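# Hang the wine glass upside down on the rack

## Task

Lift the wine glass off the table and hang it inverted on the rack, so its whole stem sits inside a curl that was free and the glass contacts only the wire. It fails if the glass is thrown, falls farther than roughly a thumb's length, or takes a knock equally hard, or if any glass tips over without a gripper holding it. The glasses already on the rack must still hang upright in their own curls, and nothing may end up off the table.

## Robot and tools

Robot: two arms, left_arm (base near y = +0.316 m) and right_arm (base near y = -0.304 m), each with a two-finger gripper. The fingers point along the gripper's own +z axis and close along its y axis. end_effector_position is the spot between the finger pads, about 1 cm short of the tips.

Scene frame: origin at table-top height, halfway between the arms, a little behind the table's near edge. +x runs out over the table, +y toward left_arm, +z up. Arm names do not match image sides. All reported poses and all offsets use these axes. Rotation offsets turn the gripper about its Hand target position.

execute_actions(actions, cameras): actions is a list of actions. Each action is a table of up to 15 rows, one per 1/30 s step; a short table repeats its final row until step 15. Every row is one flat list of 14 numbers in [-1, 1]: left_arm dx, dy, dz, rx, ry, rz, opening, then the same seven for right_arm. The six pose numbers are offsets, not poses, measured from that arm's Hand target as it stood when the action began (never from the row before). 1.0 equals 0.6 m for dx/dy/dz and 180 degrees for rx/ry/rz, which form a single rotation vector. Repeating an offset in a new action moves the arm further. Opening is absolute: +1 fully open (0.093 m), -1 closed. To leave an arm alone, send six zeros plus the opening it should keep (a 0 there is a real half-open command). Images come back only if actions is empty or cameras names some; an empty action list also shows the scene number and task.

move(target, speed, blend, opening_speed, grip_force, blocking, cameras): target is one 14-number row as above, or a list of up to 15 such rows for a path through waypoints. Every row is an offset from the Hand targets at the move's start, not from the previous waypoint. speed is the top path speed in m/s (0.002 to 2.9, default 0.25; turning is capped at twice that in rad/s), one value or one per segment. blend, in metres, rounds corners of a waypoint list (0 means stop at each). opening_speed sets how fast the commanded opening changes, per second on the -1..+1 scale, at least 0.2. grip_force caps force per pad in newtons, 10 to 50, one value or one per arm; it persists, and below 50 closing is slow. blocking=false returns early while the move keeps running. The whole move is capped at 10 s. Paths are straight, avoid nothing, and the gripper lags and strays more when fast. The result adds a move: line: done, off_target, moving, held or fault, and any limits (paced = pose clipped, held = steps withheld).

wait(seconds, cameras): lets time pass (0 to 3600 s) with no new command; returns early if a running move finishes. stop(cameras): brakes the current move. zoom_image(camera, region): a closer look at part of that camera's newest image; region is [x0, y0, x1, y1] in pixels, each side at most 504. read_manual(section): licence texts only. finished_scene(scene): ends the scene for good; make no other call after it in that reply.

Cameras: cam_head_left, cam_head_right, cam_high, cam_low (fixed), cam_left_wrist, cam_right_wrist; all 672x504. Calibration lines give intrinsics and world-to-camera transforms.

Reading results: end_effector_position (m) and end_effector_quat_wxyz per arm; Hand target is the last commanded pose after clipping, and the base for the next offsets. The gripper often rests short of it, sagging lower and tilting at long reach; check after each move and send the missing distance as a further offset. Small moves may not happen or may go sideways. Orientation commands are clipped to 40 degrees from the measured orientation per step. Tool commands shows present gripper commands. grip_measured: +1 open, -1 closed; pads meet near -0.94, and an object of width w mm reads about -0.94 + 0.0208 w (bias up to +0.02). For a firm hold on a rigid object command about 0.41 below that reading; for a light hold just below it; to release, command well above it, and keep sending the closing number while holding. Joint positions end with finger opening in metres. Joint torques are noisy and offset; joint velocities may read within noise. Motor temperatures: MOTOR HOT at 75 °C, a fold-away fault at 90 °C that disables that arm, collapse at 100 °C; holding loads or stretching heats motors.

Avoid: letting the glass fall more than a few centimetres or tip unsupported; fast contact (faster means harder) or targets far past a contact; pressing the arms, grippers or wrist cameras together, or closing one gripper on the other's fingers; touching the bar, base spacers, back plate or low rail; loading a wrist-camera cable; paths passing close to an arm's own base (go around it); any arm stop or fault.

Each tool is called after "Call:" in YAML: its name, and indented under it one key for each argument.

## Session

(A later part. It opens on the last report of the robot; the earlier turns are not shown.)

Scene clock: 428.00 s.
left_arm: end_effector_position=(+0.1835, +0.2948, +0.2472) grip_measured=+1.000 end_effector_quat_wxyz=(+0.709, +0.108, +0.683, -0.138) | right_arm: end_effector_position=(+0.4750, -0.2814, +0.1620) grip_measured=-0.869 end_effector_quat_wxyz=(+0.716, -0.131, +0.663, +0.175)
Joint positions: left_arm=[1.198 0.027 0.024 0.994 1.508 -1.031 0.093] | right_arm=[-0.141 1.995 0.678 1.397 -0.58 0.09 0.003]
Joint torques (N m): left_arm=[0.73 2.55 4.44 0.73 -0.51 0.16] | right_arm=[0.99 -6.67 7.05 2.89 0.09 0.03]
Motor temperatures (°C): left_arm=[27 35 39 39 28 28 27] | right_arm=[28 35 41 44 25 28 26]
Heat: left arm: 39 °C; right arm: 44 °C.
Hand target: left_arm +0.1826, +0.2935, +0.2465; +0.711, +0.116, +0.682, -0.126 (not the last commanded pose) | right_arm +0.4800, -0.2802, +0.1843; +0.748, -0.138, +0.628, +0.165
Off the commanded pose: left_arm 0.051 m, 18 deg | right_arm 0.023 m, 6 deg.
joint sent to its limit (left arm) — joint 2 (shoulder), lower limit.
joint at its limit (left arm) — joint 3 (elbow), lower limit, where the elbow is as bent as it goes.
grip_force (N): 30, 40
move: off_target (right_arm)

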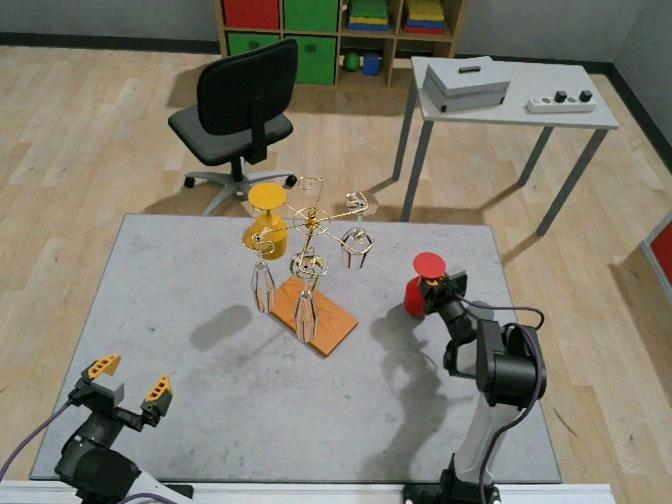

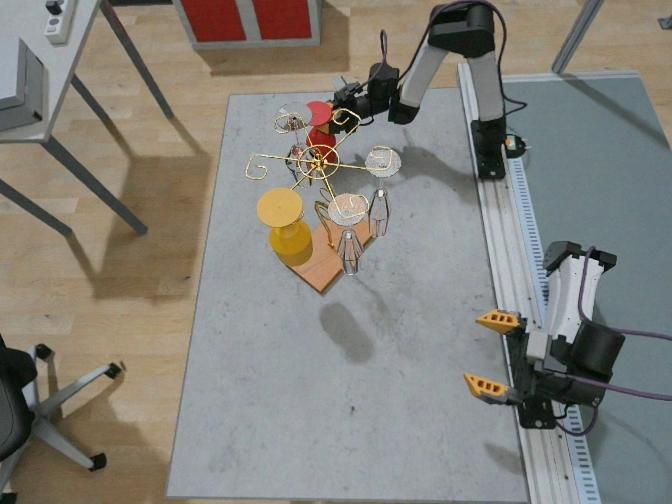

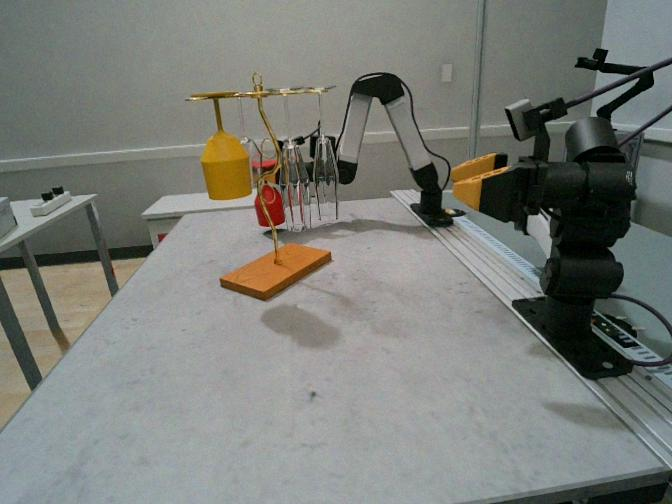

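Call:
move:
  target: [0,0,0,0,0,0,1,0,0,-0.028,0.0114,-0.0253,0,-1]
  speed: 0.06

Call:
move:
  target: [0,0,0,0,0,0,1,0,0,-0.015,0,0,0,-1]
  speed: 0.04
  cameras: ["cam_head_right","cam_low","cam_right_wrist"]

Call:
zoom_image:
  camera: "cam_head_right"
  region: [370, 220, 500, 350]

Call:
zoom_image:
  camera: "cam_low"
  region: [220, 120, 380, 270]

Scene clock: 433.50 s.
left_arm: end_effector_position=(+0.1835, +0.2948, +0.2472) grip_measured=+1.000 end_effector_quat_wxyz=(+0.709, +0.108, +0.683, -0.138) | right_arm: end_effector_position=(+0.4762, -0.2815, +0.1441) grip_measured=-0.869 end_effector_quat_wxyz=(+0.714, -0.126, +0.665, +0.179)
Joint positions: left_arm=[1.198 0.027 0.024 0.994 1.508 -1.031 0.093] | right_arm=[-0.141 2.07 0.678 1.468 -0.579 0.1 0.003]
Joint torques (N m): left_arm=[0.73 2.54 4.44 0.74 -0.51 0.16] | right_arm=[0.96 -6.91 6.43 3.01 0.05 -0.11]
Heat: left arm: 39 °C; right arm: 46 °C.
Hand target: left_arm +0.1826, +0.2935, +0.2465; +0.711, +0.116, +0.682, -0.126 | right_arm +0.4800, -0.2802, +0.1675; +0.774, -0.131, +0.595, +0.171
Off the commanded pose: left_arm 0.002 m, 2 deg | right_arm 0.024 m, 11 deg.
joint sent to its limit (left arm) — joint 2 (shoulder), lower limit. The joint targets still meet the commanded pose.
joint sent to its limit (right arm) — joint 4 (wrist pitch), upper limit. The joint targets are off in orientation, not in position.
joint at its limit (left arm) — joint 3 (elbow), lower limit, where the elbow is as bent as it goes.
grip_force (N): 30, 40
move: off_target (right_arm)

Scene clock: 434.83 s.
left_arm: end_effector_position=(+0.1835, +0.2948, +0.2472) grip_measured=+1.000 end_effector_quat_wxyz=(+0.709, +0.108, +0.683, -0.138) | right_arm: end_effector_position=(+0.4766, -0.2815, +0.1361) grip_measured=-0.869 end_effector_quat_wxyz=(+0.708, -0.124, +0.671, +0.181)
Joint positions: left_arm=[1.198 0.027 0.024 0.994 1.508 -1.031 0.093] | right_arm=[-0.141 2.087 0.678 1.468 -0.579 0.1 0.003]
Joint torques (N m): left_arm=[0.7 2.51 4.46 0.73 -0.51 0.17] | right_arm=[0.76 -6.95 6.09 3.05 0.01 -0.18]
Heat: left arm: 39 °C; right arm: 46 °C.
Hand target: left_arm +0.1826, +0.2935, +0.2465; +0.711, +0.116, +0.682, -0.126 | right_arm +0.4800, -0.2802, +0.1585; +0.774, -0.131, +0.595, +0.171
Off the commanded pose: left_arm 0.002 m, 2 deg | right_arm 0.023 m, 12 deg.
joint sent to its limit (left arm) — joint 2 (shoulder), lower limit. The joint targets still meet the commanded pose.
joint sent to its limit (right arm) — joint 4 (wrist pitch), upper limit. The joint targets are off in orientation, not in position.
joint at its limit (left arm) — joint 3 (elbow), lower limit, where the elbow is as bent as it goes.
grip_force (N): 30, 40
move: off_target (right_arm)
cam_right_wrist: T_world_to_cam=[[0.40621, -0.91182, -0.05974, -0.44281], [-0.35556, -0.0975, -0.92956, 0.3073], [0.84177, 0.39883, -0.36381, -0.15023]] pos_world=[0.41559, -0.31388, 0.20454]

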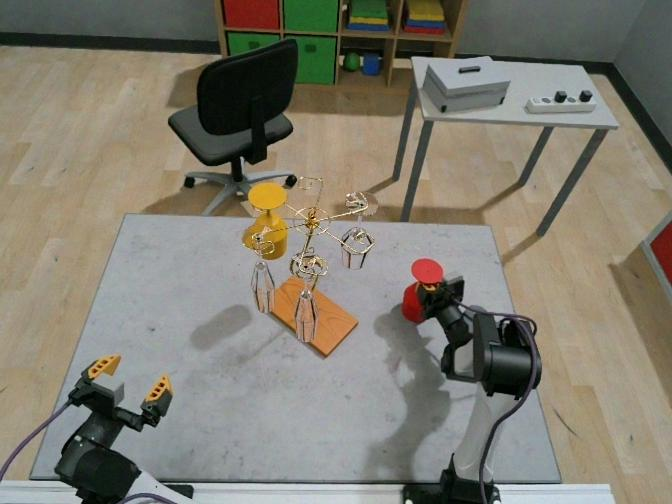

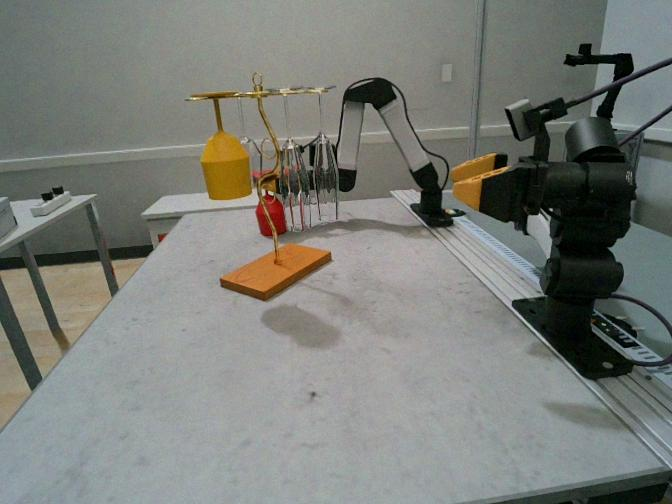

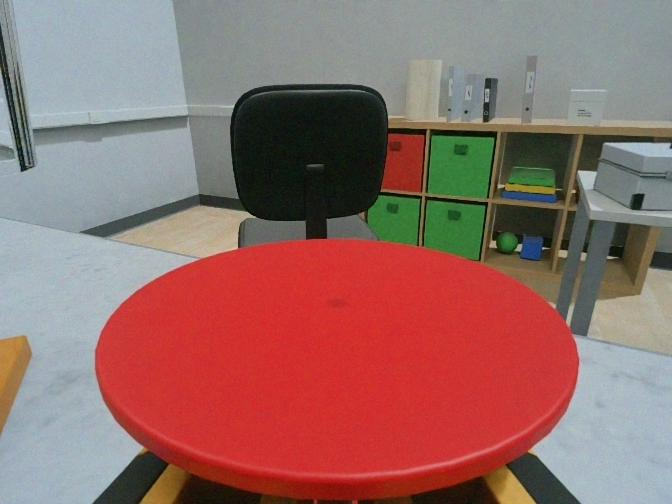

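Scaled by 3.877 from the camera's image (finer frame: 960x720).

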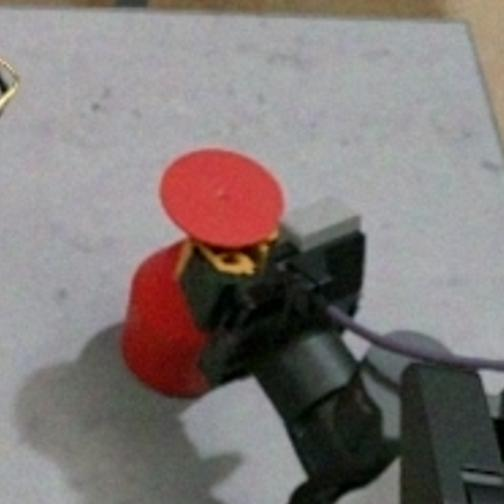

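Scaled by 3.150 from the camera's image (finer frame: 960x720).

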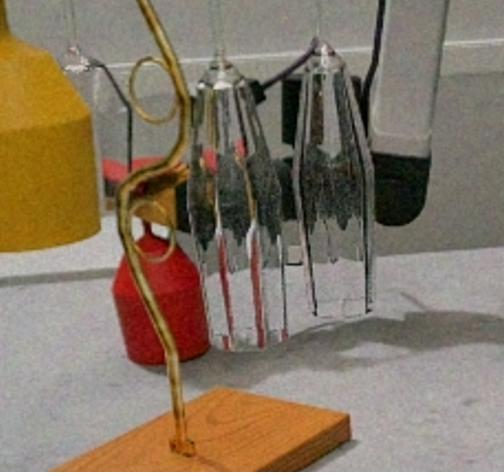

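Call:
move:
  target:
    - [0,0,0,0,0,0,1,0.03,-0.01,0.015,0,0,0,-1]
    - [0,0,0,0,0,0,1,0.12,-0.02,0.012,0,0,0,-1]
  speed: 0.1
  blend: 0.02
  cameras: ["cam_head_right","cam_low"]

Call:
zoom_image:
  camera: "cam_head_right"
  region: [370, 210, 500, 340]

Call:
zoom_image:
  camera: "cam_low"
  region: [200, 120, 360, 270]

Scene clock: 444.80 s.
left_arm: end_effector_position=(+0.1835, +0.2948, +0.2472) grip_measured=+1.000 end_effector_quat_wxyz=(+0.709, +0.108, +0.683, -0.138) | right_arm: end_effector_position=(+0.5496, -0.2936, +0.1458) grip_measured=-0.869 end_effector_quat_wxyz=(+0.746, -0.125, +0.629, +0.180)
Joint positions: left_arm=[1.198 0.027 0.024 0.994 1.508 -1.031 0.093] | right_arm=[-0.141 2.31 1.031 1.468 -0.571 0.145 0.003]
Joint torques (N m): left_arm=[0.7 2.54 4.44 0.73 -0.51 0.16] | right_arm=[0.9 -8.85 7.24 2.78 0.11 0.03]
Motor temperatures (°C): left_arm=[27 35 39 38 28 28 27] | right_arm=[28 37 39 49 25 28 26]
Heat: left arm: 39 °C; right arm: 49 °C.
Hand target: left_arm +0.1826, +0.2935, +0.2465; +0.711, +0.116, +0.682, -0.126 | right_arm +0.5520, -0.2922, +0.1656; +0.774, -0.131, +0.595, +0.171
Off the commanded pose: left_arm 0.002 m, 2 deg | right_arm 0.020 m, 5 deg.
joint sent to its limit (left arm) — joint 2 (shoulder), lower limit. The joint targets still meet the commanded pose.
joint at its limit (left arm) — joint 3 (elbow), lower limit, where the elbow is as bent as it goes.
grip_force (N): 30, 40
move: off_target (right_arm)

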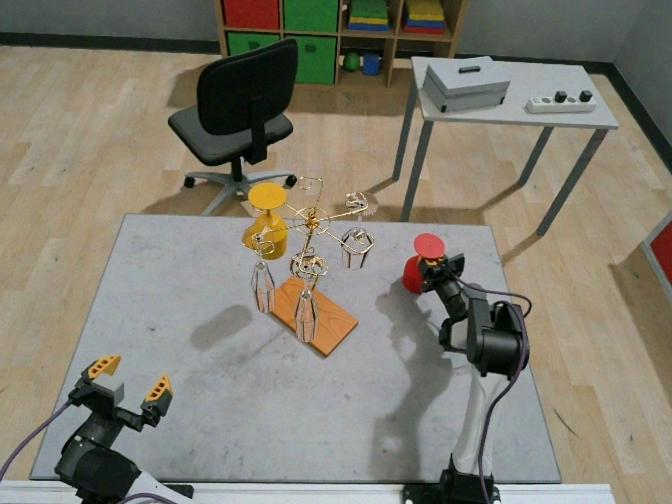

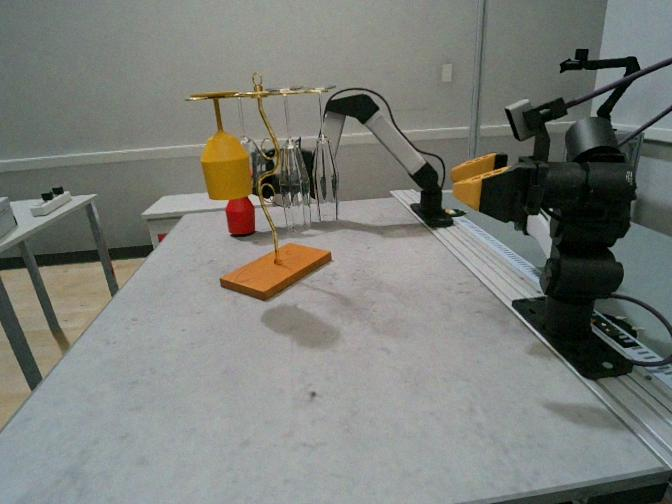

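Scaled by 3.877 from the camera's image (finer frame: 960x720).

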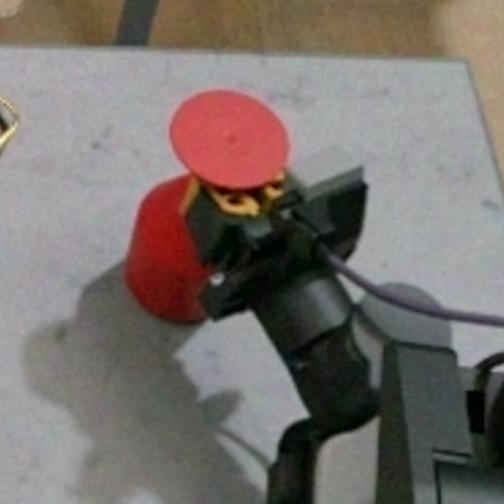

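Scaled by 3.150 from the camera's image (finer frame: 960x720).

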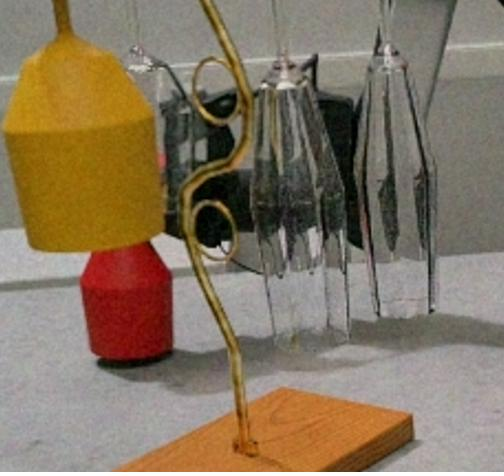

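Call:
move:
  target: [0,0,0,0,0,0,1,0,0,-0.018,0.003,-0.005,0,-1]
  speed: 0.04

Call:
move:
  target: [0,0,0,0,0,0,1,0,0,-0.009,0.002,-0.004,0,-1]
  speed: 0.03

Call:
move:
  target: [0,0,0,0,0,0,1,0,0,-0.009,0.002,-0.003,0,-1]
  speed: 0.03
  cameras: ["cam_head_right","cam_low"]

Call:
zoom_image:
  camera: "cam_low"
  region: [200, 160, 300, 260]

Scene clock: 448.70 s.
left_arm: end_effector_position=(+0.1835, +0.2948, +0.2472) grip_measured=+1.000 end_effector_quat_wxyz=(+0.709, +0.108, +0.683, -0.138) | right_arm: end_effector_position=(+0.5510, -0.2938, +0.1369) grip_measured=-0.869 end_effector_quat_wxyz=(+0.741, -0.122, +0.635, +0.181)
Joint positions: left_arm=[1.198 0.027 0.024 0.994 1.508 -1.031 0.093] | right_arm=[-0.141 2.331 1.036 1.468 -0.57 0.145 0.003]
Joint torques (N m): left_arm=[0.69 2.51 4.46 0.73 -0.51 0.16] | right_arm=[0.76 -8.43 6.67 2.96 0.1 -0.07]
Heat: left arm: 38 °C; right arm: 49 °C.
Hand target: left_arm +0.1826, +0.2935, +0.2465; +0.711, +0.116, +0.682, -0.126 | right_arm +0.5520, -0.2922, +0.1549; +0.780, -0.129, +0.588, +0.173
Off the commanded pose: left_arm 0.002 m, 2 deg | right_arm 0.018 m, 7 deg.
joint sent to its limit (left arm) — joint 2 (shoulder), lower limit. The joint targets still meet the commanded pose.
joint sent to its limit (right arm) — joint 4 (wrist pitch), upper limit. The joint targets still meet the commanded pose.
joint at its limit (left arm) — joint 3 (elbow), lower limit, where the elbow is as bent as it goes.
grip_force (N): 30, 40
move: off_target (right_arm)

Scene clock: 449.70 s.
left_arm: end_effector_position=(+0.1835, +0.2948, +0.2472) grip_measured=+1.000 end_effector_quat_wxyz=(+0.709, +0.108, +0.683, -0.138) | right_arm: end_effector_position=(+0.5519, -0.2940, +0.1362) grip_measured=-0.869 end_effector_quat_wxyz=(+0.741, -0.122, +0.634, +0.181)
Joint positions: left_arm=[1.198 0.027 0.024 0.994 1.508 -1.031 0.093] | right_arm=[-0.141 2.335 1.041 1.468 -0.57 0.145 0.003]
Joint torques (N m): left_arm=[0.7 2.52 4.45 0.73 -0.51 0.16] | right_arm=[0.75 -7.9 6.31 2.99 0.08 -0.08]
Heat: left arm: 38 °C; right arm: 49 °C.
Hand target: left_arm +0.1826, +0.2935, +0.2465; +0.711, +0.116, +0.682, -0.126 | right_arm +0.5520, -0.2922, +0.1495; +0.784, -0.128, +0.582, +0.174
Off the commanded pose: left_arm 0.002 m, 2 deg | right_arm 0.013 m, 8 deg.
joint sent to its limit (left arm) — joint 2 (shoulder), lower limit. The joint targets still meet the commanded pose.
joint sent to its limit (right arm) — joint 4 (wrist pitch), upper limit. The joint targets are off in orientation, not in position.
joint at its limit (left arm) — joint 3 (elbow), lower limit, where the elbow is as bent as it goes.
grip_force (N): 30, 40
move: off_target (right_arm)

Scene clock: 451.00 s.
left_arm: end_effector_position=(+0.1835, +0.2948, +0.2472) grip_measured=+1.000 end_effector_quat_wxyz=(+0.709, +0.108, +0.683, -0.138) | right_arm: end_effector_position=(+0.5526, -0.2941, +0.1358) grip_measured=-0.869 end_effector_quat_wxyz=(+0.742, -0.122, +0.634, +0.181)
Joint positions: left_arm=[1.198 0.027 0.024 0.994 1.508 -1.031 0.093] | right_arm=[-0.141 2.339 1.045 1.468 -0.57 0.145 0.003]
Joint torques (N m): left_arm=[0.72 2.54 4.44 0.73 -0.51 0.16] | right_arm=[0.7 -7.49 5.89 2.95 0.07 -0.14]
Heat: left arm: 38 °C; right arm: 50 °C.
Hand target: left_arm +0.1826, +0.2935, +0.2465; +0.711, +0.116, +0.682, -0.126 | right_arm +0.5520, -0.2922, +0.1440; +0.787, -0.126, +0.578, +0.175
Off the commanded pose: left_arm 0.002 m, 2 deg | right_arm 0.009 m, 8 deg.
joint sent to its limit (left arm) — joint 2 (shoulder), lower limit. The joint targets still meet the commanded pose.
joint sent to its limit (right arm) — joint 4 (wrist pitch), upper limit. The joint targets are off in orientation, not in position.
joint at its limit (left arm) — joint 3 (elbow), lower limit, where the elbow is as bent as it goes.
grip_force (N): 30, 40
move: off_target (right_arm)

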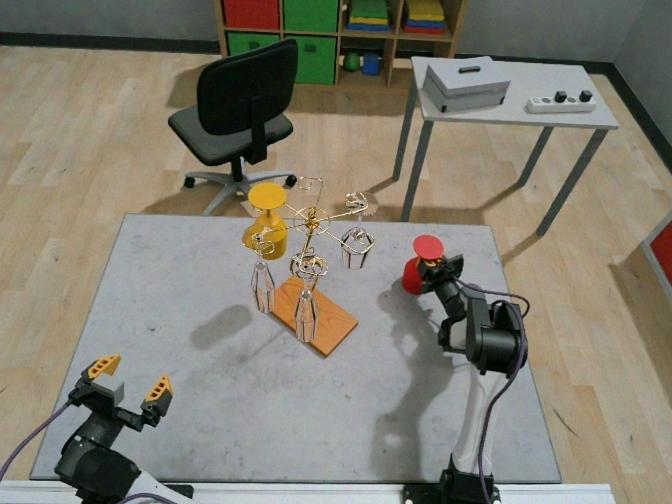

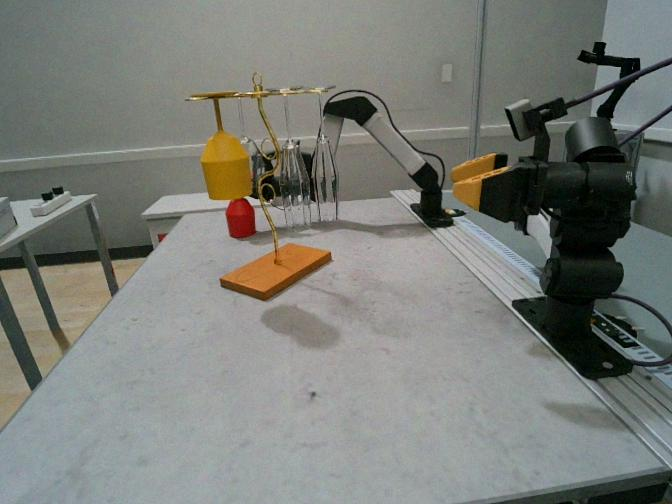

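Scaled by 5.040 from the camera's image (finer frame: 960x720).

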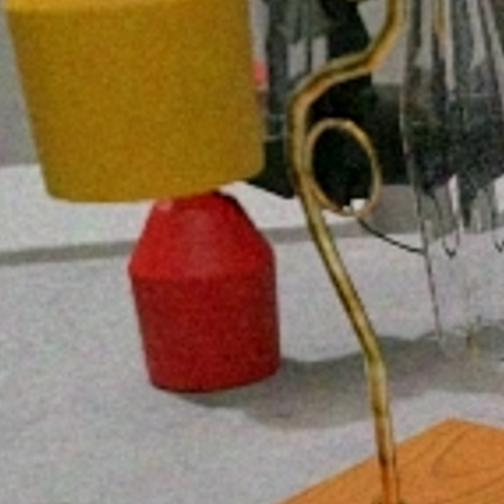

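Call:
move:
  target: [0,0,0,0,0,0,1,0,0,-0.008,0,0,0,-0.3]
  opening_speed: 0.8
  cameras: ["cam_head_right","cam_high","cam_low","cam_right_wrist"]

Scene clock: 468.77 s.
left_arm: end_effector_position=(+0.1835, +0.2948, +0.2472) grip_measured=+1.000 end_effector_quat_wxyz=(+0.709, +0.108, +0.683, -0.138) | right_arm: end_effector_position=(+0.5534, -0.2922, +0.1241) grip_measured=-0.303 end_effector_quat_wxyz=(+0.735, -0.122, +0.641, +0.186)
Joint positions: left_arm=[1.198 0.027 0.024 0.994 1.508 -1.031 0.093] | right_arm=[-0.139 2.364 1.05 1.469 -0.576 0.145 0.031]
Joint torques (N m): left_arm=[0.72 2.54 4.45 0.74 -0.51 0.16] | right_arm=[0.44 -8.8 5.44 2.98 0.05 -0.18]
Heat: left arm: 38 °C; right arm: 51 °C.
Hand target: left_arm +0.1826, +0.2935, +0.2465; +0.711, +0.116, +0.682, -0.126 | right_arm +0.5520, -0.2922, +0.1392; +0.787, -0.126, +0.578, +0.175
Off the commanded pose: left_arm 0.002 m, 2 deg | right_arm 0.015 m, 9 deg.
joint sent to its limit (left arm) — joint 2 (shoulder), lower limit. The joint targets still meet the commanded pose.
joint sent to its limit (right arm) — joint 4 (wrist pitch), upper limit. The joint targets are off in orientation, not in position.
joint at its limit (left arm) — joint 3 (elbow), lower limit, where the elbow is as bent as it goes.
grip_force (N): 30, 40
move: off_target (right_arm)
cam_right_wrist: T_world_to_cam=[[0.41268, -0.90933, -0.053, -0.48824], [-0.28327, -0.07282, -0.95627, 0.29294], [0.86571, 0.40965, -0.28764, -0.23464]] pos_world=[0.4876, -0.32652, 0.18676]

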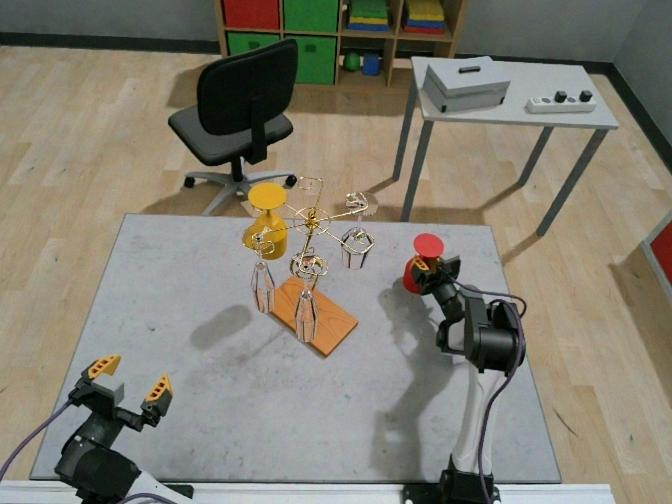

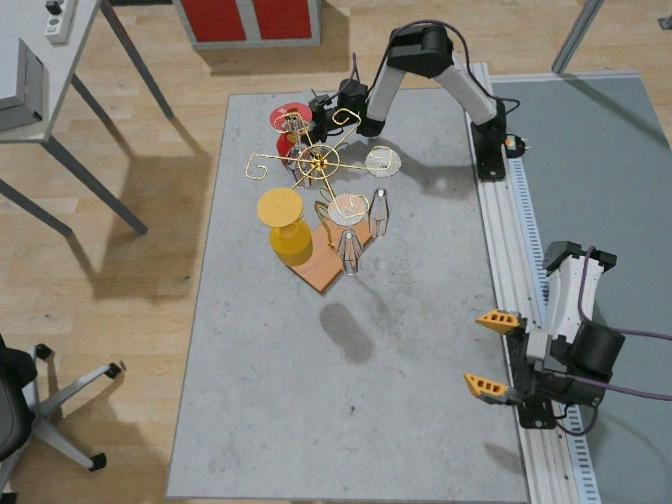

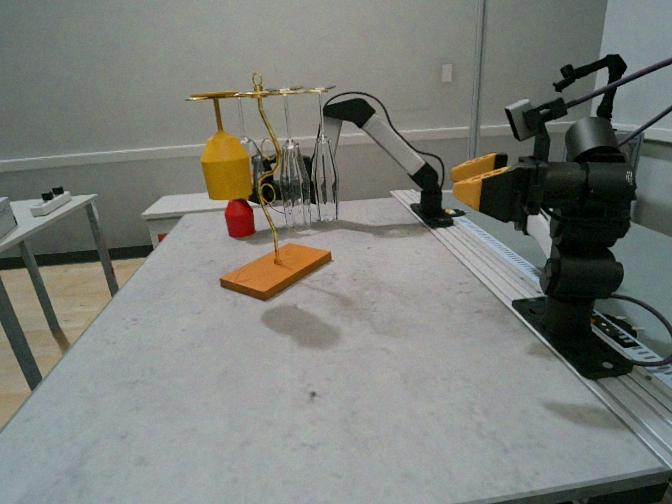

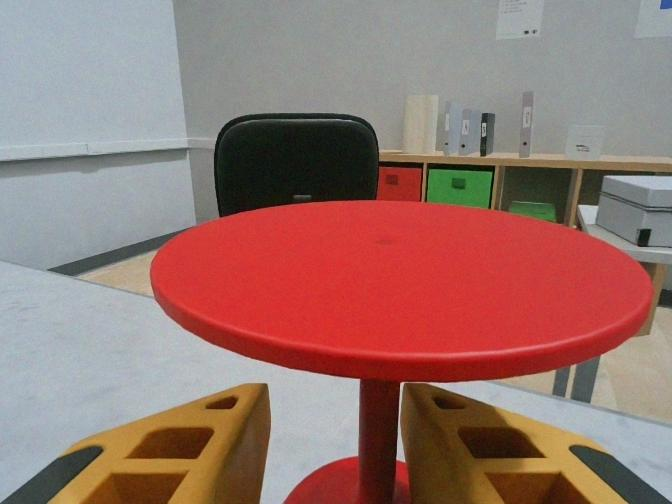

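Call:
move:
  target:
    - [0,0,0,0,0,0,1,0,0,0.014,-0.022,0.045,0,-0.2]
    - [0,0,0,0,0,0,1,-0.07,-0.034,0.008,-0.022,0.045,0,-0.2]
    - [0,0,0,0,0,0,1,-0.22,-0.107,0.002,-0.022,0.045,0,-0.2]
  speed: 0.1
  cameras: ["cam_head_right","cam_right_wrist"]
  blend: [0,0.01,0]

Scene clock: 477.73 s.
left_arm: end_effector_position=(+0.1835, +0.2948, +0.2472) grip_measured=+1.000 end_effector_quat_wxyz=(+0.709, +0.108, +0.683, -0.138) | right_arm: end_effector_position=(+0.4223, -0.3544, +0.1083) grip_measured=-0.202 end_effector_quat_wxyz=(+0.675, -0.112, +0.703, +0.194)
Joint positions: left_arm=[1.198 0.027 0.024 0.994 1.508 -1.031 0.093] | right_arm=[-0.424 2.055 0.544 1.462 -0.868 0.084 0.035]
Joint torques (N m): left_arm=[0.73 2.52 4.44 0.74 -0.52 0.16] | right_arm=[-0.4 -9.95 3.21 2.99 -0.16 -0.32]
Motor temperatures (°C): left_arm=[27 34 38 36 28 28 27] | right_arm=[28 42 36 52 25 28 26]
Heat: left arm: 38 °C; right arm: 52 °C.
Hand target: left_arm +0.1826, +0.2935, +0.2465; +0.711, +0.116, +0.682, -0.126 | right_arm +0.4200, -0.3565, +0.1405; +0.739, -0.140, +0.638, +0.163
Off the commanded pose: left_arm 0.002 m, 2 deg | right_arm 0.032 m, 11 deg.
joint sent to its limit (left arm) — joint 2 (shoulder), lower limit. The joint targets still meet the commanded pose.
joint sent to its limit (right arm) — joint 4 (wrist pitch), upper limit. The joint targets are off in orientation, not in position.
joint at its limit (left arm) — joint 3 (elbow), lower limit, where the elbow is as bent as it goes.
grip_force (N): 30, 40
move: off_target (right_arm)
cam_right_wrist: T_world_to_cam=[[0.4047, -0.90757, -0.11196, -0.48118], [-0.44235, -0.08714, -0.8926, 0.29137], [0.80034, 0.41075, -0.43673, -0.05599]] pos_world=[0.36843, -0.38832, 0.18176]

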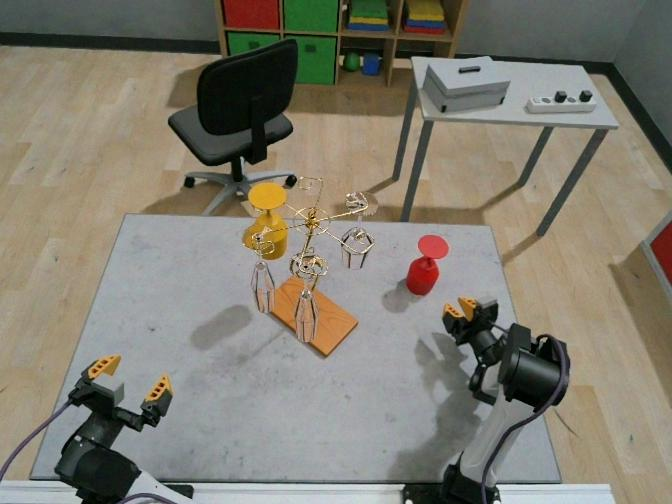

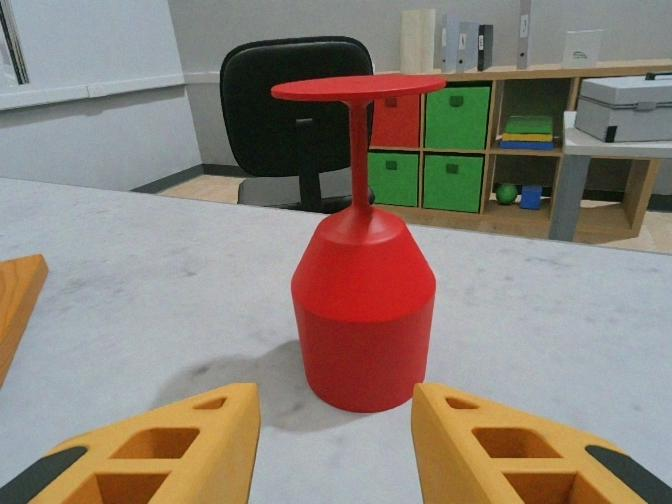

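Call:
move:
  target: [0,0,0,0,0,0,1,0.05,0.024,-0.085,0,0,0,1]
  speed: 0.2
  cameras: ["cam_right_wrist","cam_head_right"]

Scene clock: 486.10 s.
left_arm: end_effector_position=(+0.1835, +0.2948, +0.2472) grip_measured=+1.000 end_effector_quat_wxyz=(+0.709, +0.108, +0.683, -0.138) | right_arm: end_effector_position=(+0.4432, -0.3405, +0.0713) grip_measured=+1.000 end_effector_quat_wxyz=(+0.659, -0.131, +0.715, +0.192)
Joint positions: left_arm=[1.198 0.027 0.024 0.994 1.508 -1.031 0.093] | right_arm=[-0.364 2.205 0.628 1.463 -0.833 0.019 0.093]
Joint torques (N m): left_arm=[0.7 2.51 4.46 0.73 -0.51 0.16] | right_arm=[0.76 -6.78 4.86 2.99 -0.02 -0.33]
Heat: left arm: 38 °C; right arm: 53 °C.
Hand target: left_arm +0.1826, +0.2935, +0.2465; +0.711, +0.116, +0.682, -0.126 | right_arm +0.4500, -0.3420, +0.0895; +0.739, -0.141, +0.638, +0.163
Off the commanded pose: left_arm 0.002 m, 2 deg | right_arm 0.019 m, 13 deg.
joint sent to its limit (left arm) — joint 2 (shoulder), lower limit. The joint targets still meet the commanded pose.
joint sent to its limit (right arm) — joint 4 (wrist pitch), upper limit. The joint targets are off in orientation, not in position.
joint at its limit (left arm) — joint 3 (elbow), lower limit, where the elbow is as bent as it goes.
grip_force (N): 30, 40
move: off_target (right_arm)
cam_right_wrist: T_world_to_cam=[[0.42615, -0.90003, -0.09135, -0.48954], [-0.46704, -0.13241, -0.87426, 0.26303], [0.77477, 0.41523, -0.47678, -0.07889]] pos_world=[0.39259, -0.37302, 0.14763]
Images, in order (width x height): cam_head_right 672x504, cam_right_wrist 672x504.

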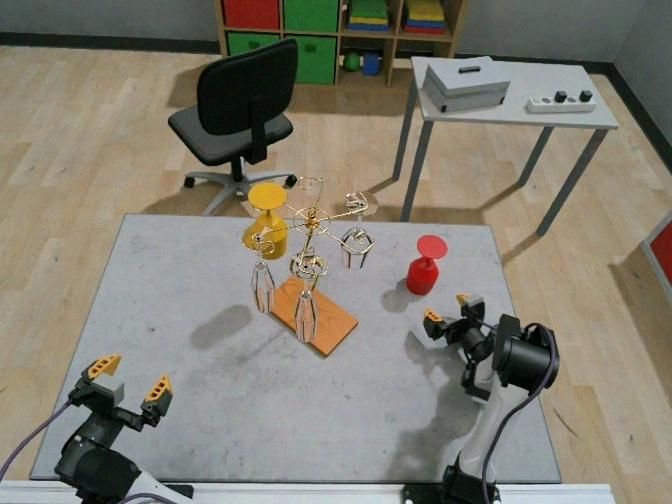

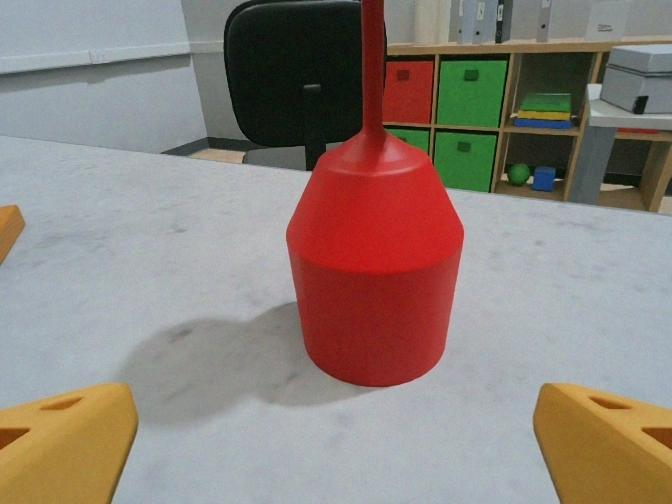

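Call:
move:
  target: [0,0,0,0,0,0,1,0.075,0.021,-0.028,0,0,0,1]
  speed: 0.15
  cameras: ["cam_right_wrist","cam_head_right"]

Scene clock: 494.20 s.
left_arm: end_effector_position=(+0.1835, +0.2948, +0.2472) grip_measured=+1.000 end_effector_quat_wxyz=(+0.709, +0.108, +0.683, -0.138) | right_arm: end_effector_position=(+0.4888, -0.3302, +0.0539) grip_measured=+1.000 end_effector_quat_wxyz=(+0.669, -0.139, +0.707, +0.182)
Joint positions: left_arm=[1.198 0.027 0.024 0.994 1.508 -1.031 0.093] | right_arm=[-0.288 2.355 0.812 1.463 -0.752 0.018 0.093]
Joint torques (N m): left_arm=[0.72 2.52 4.42 0.73 -0.51 0.15] | right_arm=[1.1 -7.91 5.24 3.05 0.01 -0.11]
Heat: left arm: 38 °C; right arm: 54 °C.
Hand target: left_arm +0.1826, +0.2935, +0.2465; +0.711, +0.116, +0.682, -0.126 | right_arm +0.4950, -0.3294, +0.0727; +0.739, -0.141, +0.638, +0.163
Off the commanded pose: left_arm 0.002 m, 2 deg | right_arm 0.020 m, 12 deg.
joint sent to its limit (left arm) — joint 2 (shoulder), lower limit. The joint targets still meet the commanded pose.
joint sent to its limit (right arm) — joint 4 (wrist pitch), upper limit. The joint targets are off in orientation, not in position.
joint at its limit (left arm) — joint 3 (elbow), lower limit, where the elbow is as bent as it goes.
grip_force (N): 30, 40
move: off_target (right_arm)
cam_right_wrist: T_world_to_cam=[[0.42452, -0.90331, -0.06181, -0.50315], [-0.44167, -0.14701, -0.88505, 0.25387], [0.79039, 0.40302, -0.46137, -0.1392]] pos_world=[0.43574, -0.36108, 0.12937]
Images, in order (width x height): cam_head_right 672x504, cam_right_wrist 672x504.

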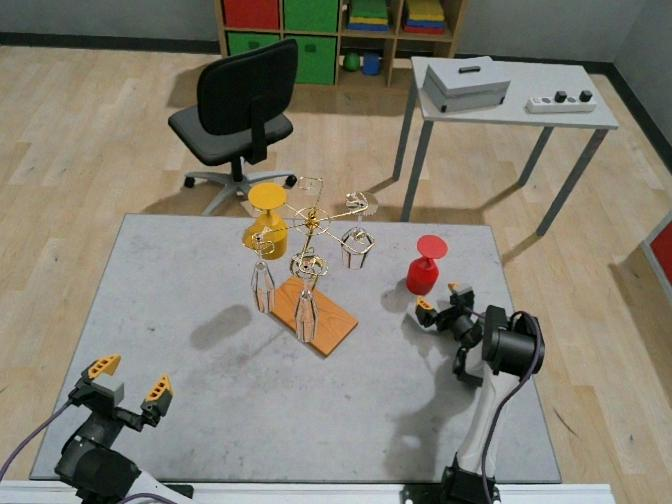

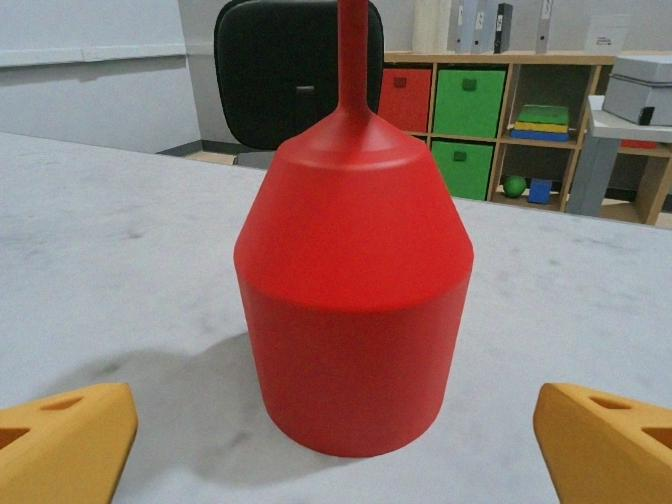

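Call:
move:
  target:
    - [0,0,0,0,0,0,1,0.008,-0.009,-0.005,0,0,0,1]
    - [0,0,0,0,0,0,1,0.088,0.036,-0.01,0,0,0,1]
  speed: 0.1
  cameras: ["cam_right_wrist","cam_head_right"]

Scene clock: 500.60 s.
left_arm: end_effector_position=(+0.1835, +0.2948, +0.2472) grip_measured=+1.000 end_effector_quat_wxyz=(+0.709, +0.108, +0.683, -0.138) | right_arm: end_effector_position=(+0.5434, -0.3085, +0.0465) grip_measured=+1.000 end_effector_quat_wxyz=(+0.692, -0.135, +0.687, +0.177)
Joint positions: left_arm=[1.198 0.027 0.024 0.994 1.508 -1.031 0.093] | right_arm=[-0.191 2.508 1.045 1.463 -0.642 0.057 0.093]
Joint torques (N m): left_arm=[0.72 2.52 4.45 0.74 -0.51 0.16] | right_arm=[0.8 -8.99 5.79 3.07 0.03 0]
Motor temperatures (°C): left_arm=[27 34 38 35 28 28 26] | right_arm=[28 43 35 55 25 28 26]
Heat: left arm: 38 °C; right arm: 55 °C.
Hand target: left_arm +0.1826, +0.2935, +0.2465; +0.711, +0.116, +0.682, -0.126 | right_arm +0.5478, -0.3078, +0.0666; +0.739, -0.140, +0.638, +0.163
Off the commanded pose: left_arm 0.002 m, 2 deg | right_arm 0.021 m, 8 deg.
joint sent to its limit (left arm) — joint 2 (shoulder), lower limit. The joint targets still meet the commanded pose.
joint sent to its limit (right arm) — joint 4 (wrist pitch), upper limit. The joint targets still meet the commanded pose.
joint at its limit (left arm) — joint 3 (elbow), lower limit, where the elbow is as bent as it goes.
grip_force (N): 30, 40
move: off_target (right_arm)
cam_right_wrist: T_world_to_cam=[[0.41475, -0.9087, -0.04742, -0.5042], [-0.39016, -0.13051, -0.91145, 0.25295], [0.82204, 0.39653, -0.40867, -0.21634]] pos_world=[0.48565, -0.33937, 0.11824]
Images, in order (width x height): cam_head_right 672x504, cam_right_wrist 672x504.

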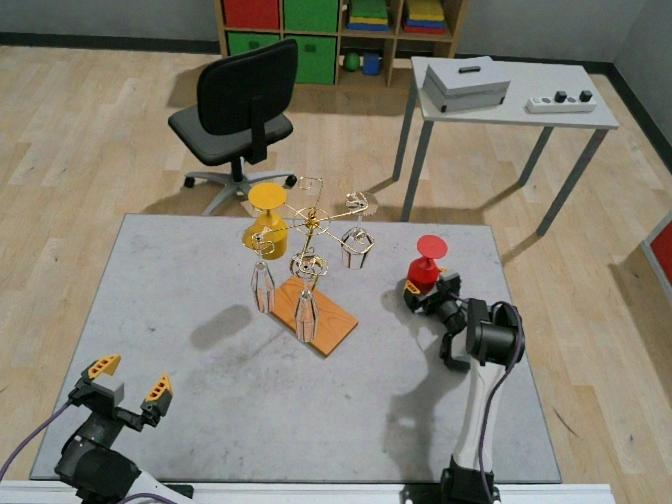

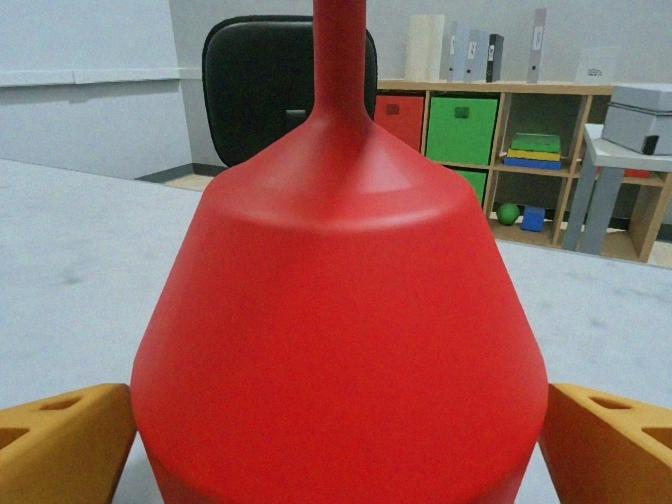

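Call:
move:
  target: [0,0,0,0,0,0,1,0,0,0,0,0,0,0.15]
  opening_speed: 0.4
  grip_force: [30,35]
  cameras: ["cam_right_wrist"]

Call:
move:
  target: [0,0,0,0,0,0,1,0,0,0.08,0,0,0,0.05]
  speed: 0.08
  cameras: ["cam_head_right","cam_high","cam_right_wrist"]

Scene clock: 507.43 s.
left_arm: end_effector_position=(+0.1835, +0.2948, +0.2472) grip_measured=+1.000 end_effector_quat_wxyz=(+0.709, +0.108, +0.683, -0.138) | right_arm: end_effector_position=(+0.5436, -0.3088, +0.0465) grip_measured=+0.604 end_effector_quat_wxyz=(+0.692, -0.135, +0.687, +0.176)
Joint positions: left_arm=[1.198 0.027 0.024 0.994 1.508 -1.031 0.093] | right_arm=[-0.191 2.508 1.045 1.463 -0.64 0.057 0.074]
Joint torques (N m): left_arm=[0.72 2.52 4.44 0.74 -0.51 0.16] | right_arm=[0.8 -9.01 5.82 3.08 0.03 -0.01]
Motor temperatures (°C): left_arm=[27 34 38 35 28 28 26] | right_arm=[28 43 35 56 25 28 26]
Heat: left arm: 38 °C; right arm: 56 °C.
Hand target: left_arm +0.1826, +0.2935, +0.2465; +0.711, +0.116, +0.682, -0.126 | right_arm +0.5478, -0.3079, +0.0666; +0.739, -0.140, +0.638, +0.163
Off the commanded pose: left_arm 0.002 m, 2 deg | right_arm 0.021 m, 8 deg.
joint sent to its limit (left arm) — joint 2 (shoulder), lower limit. The joint targets still meet the commanded pose.
joint sent to its limit (right arm) — joint 4 (wrist pitch), upper limit. The joint targets still meet the commanded pose.
joint at its limit (left arm) — joint 3 (elbow), lower limit, where the elbow is as bent as it goes.
grip_force (N): 30, 35
move: done
cam_right_wrist: T_world_to_cam=[[0.41296, -0.90951, -0.04746, -0.50382], [-0.39036, -0.12968, -0.91148, 0.25335], [0.82285, 0.39493, -0.40859, -0.21729]] pos_world=[0.48575, -0.33956, 0.11824]

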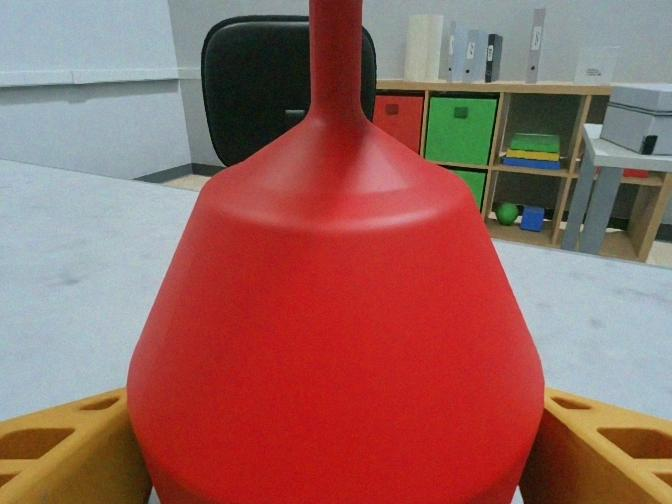

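Scene clock: 508.50 s.
left_arm: end_effector_position=(+0.1835, +0.2948, +0.2472) grip_measured=+1.000 end_effector_quat_wxyz=(+0.709, +0.108, +0.683, -0.138) | right_arm: end_effector_position=(+0.5481, -0.3100, +0.0800) grip_measured=+0.604 end_effector_quat_wxyz=(+0.711, -0.132, +0.669, +0.175)
Joint positions: left_arm=[1.198 0.027 0.024 0.994 1.508 -1.031 0.093] | right_arm=[-0.188 2.441 1.045 1.459 -0.628 0.084 0.074]
Joint torques (N m): left_arm=[0.69 2.54 4.42 0.73 -0.51 0.17] | right_arm=[0.96 -14.02 3.64 2.54 0.06 -0.01]
Motor temperatures (°C): left_arm=[27 34 38 35 28 28 26] | right_arm=[28 44 35 56 25 28 26]
Heat: left arm: 38 °C; right arm: 56 °C.
Hand target: left_arm +0.1826, +0.2935, +0.2465; +0.711, +0.116, +0.682, -0.126 | right_arm +0.5478, -0.3077, +0.1145; +0.739, -0.140, +0.638, +0.163
Off the commanded pose: left_arm 0.002 m, 2 deg | right_arm 0.035 m, 5 deg.
joint sent to its limit (left arm) — joint 2 (shoulder), lower limit. The joint targets still meet the commanded pose.
joint at its limit (left arm) — joint 3 (elbow), lower limit, where the elbow is as bent as it goes.
grip_force (N): 30, 35
move: off_target (right_arm)
cam_right_wrist: T_world_to_cam=[[0.40764, -0.91233, -0.03847, -0.50394], [-0.34512, -0.11492, -0.9315, 0.26683], [0.84541, 0.39299, -0.36171, -0.22351]] pos_world=[0.48648, -0.34126, 0.14832]

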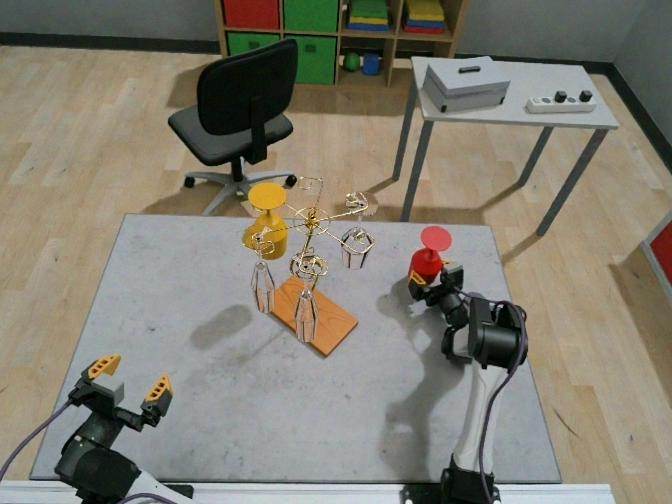

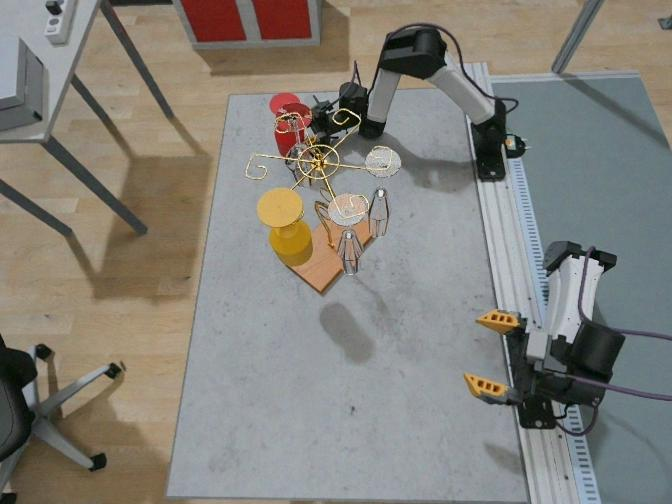

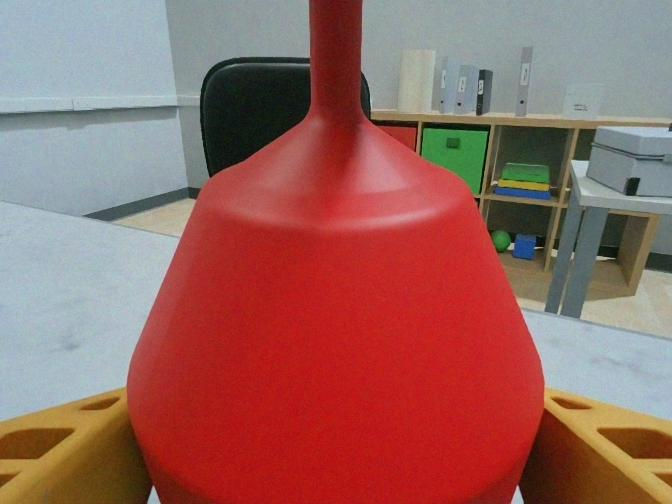

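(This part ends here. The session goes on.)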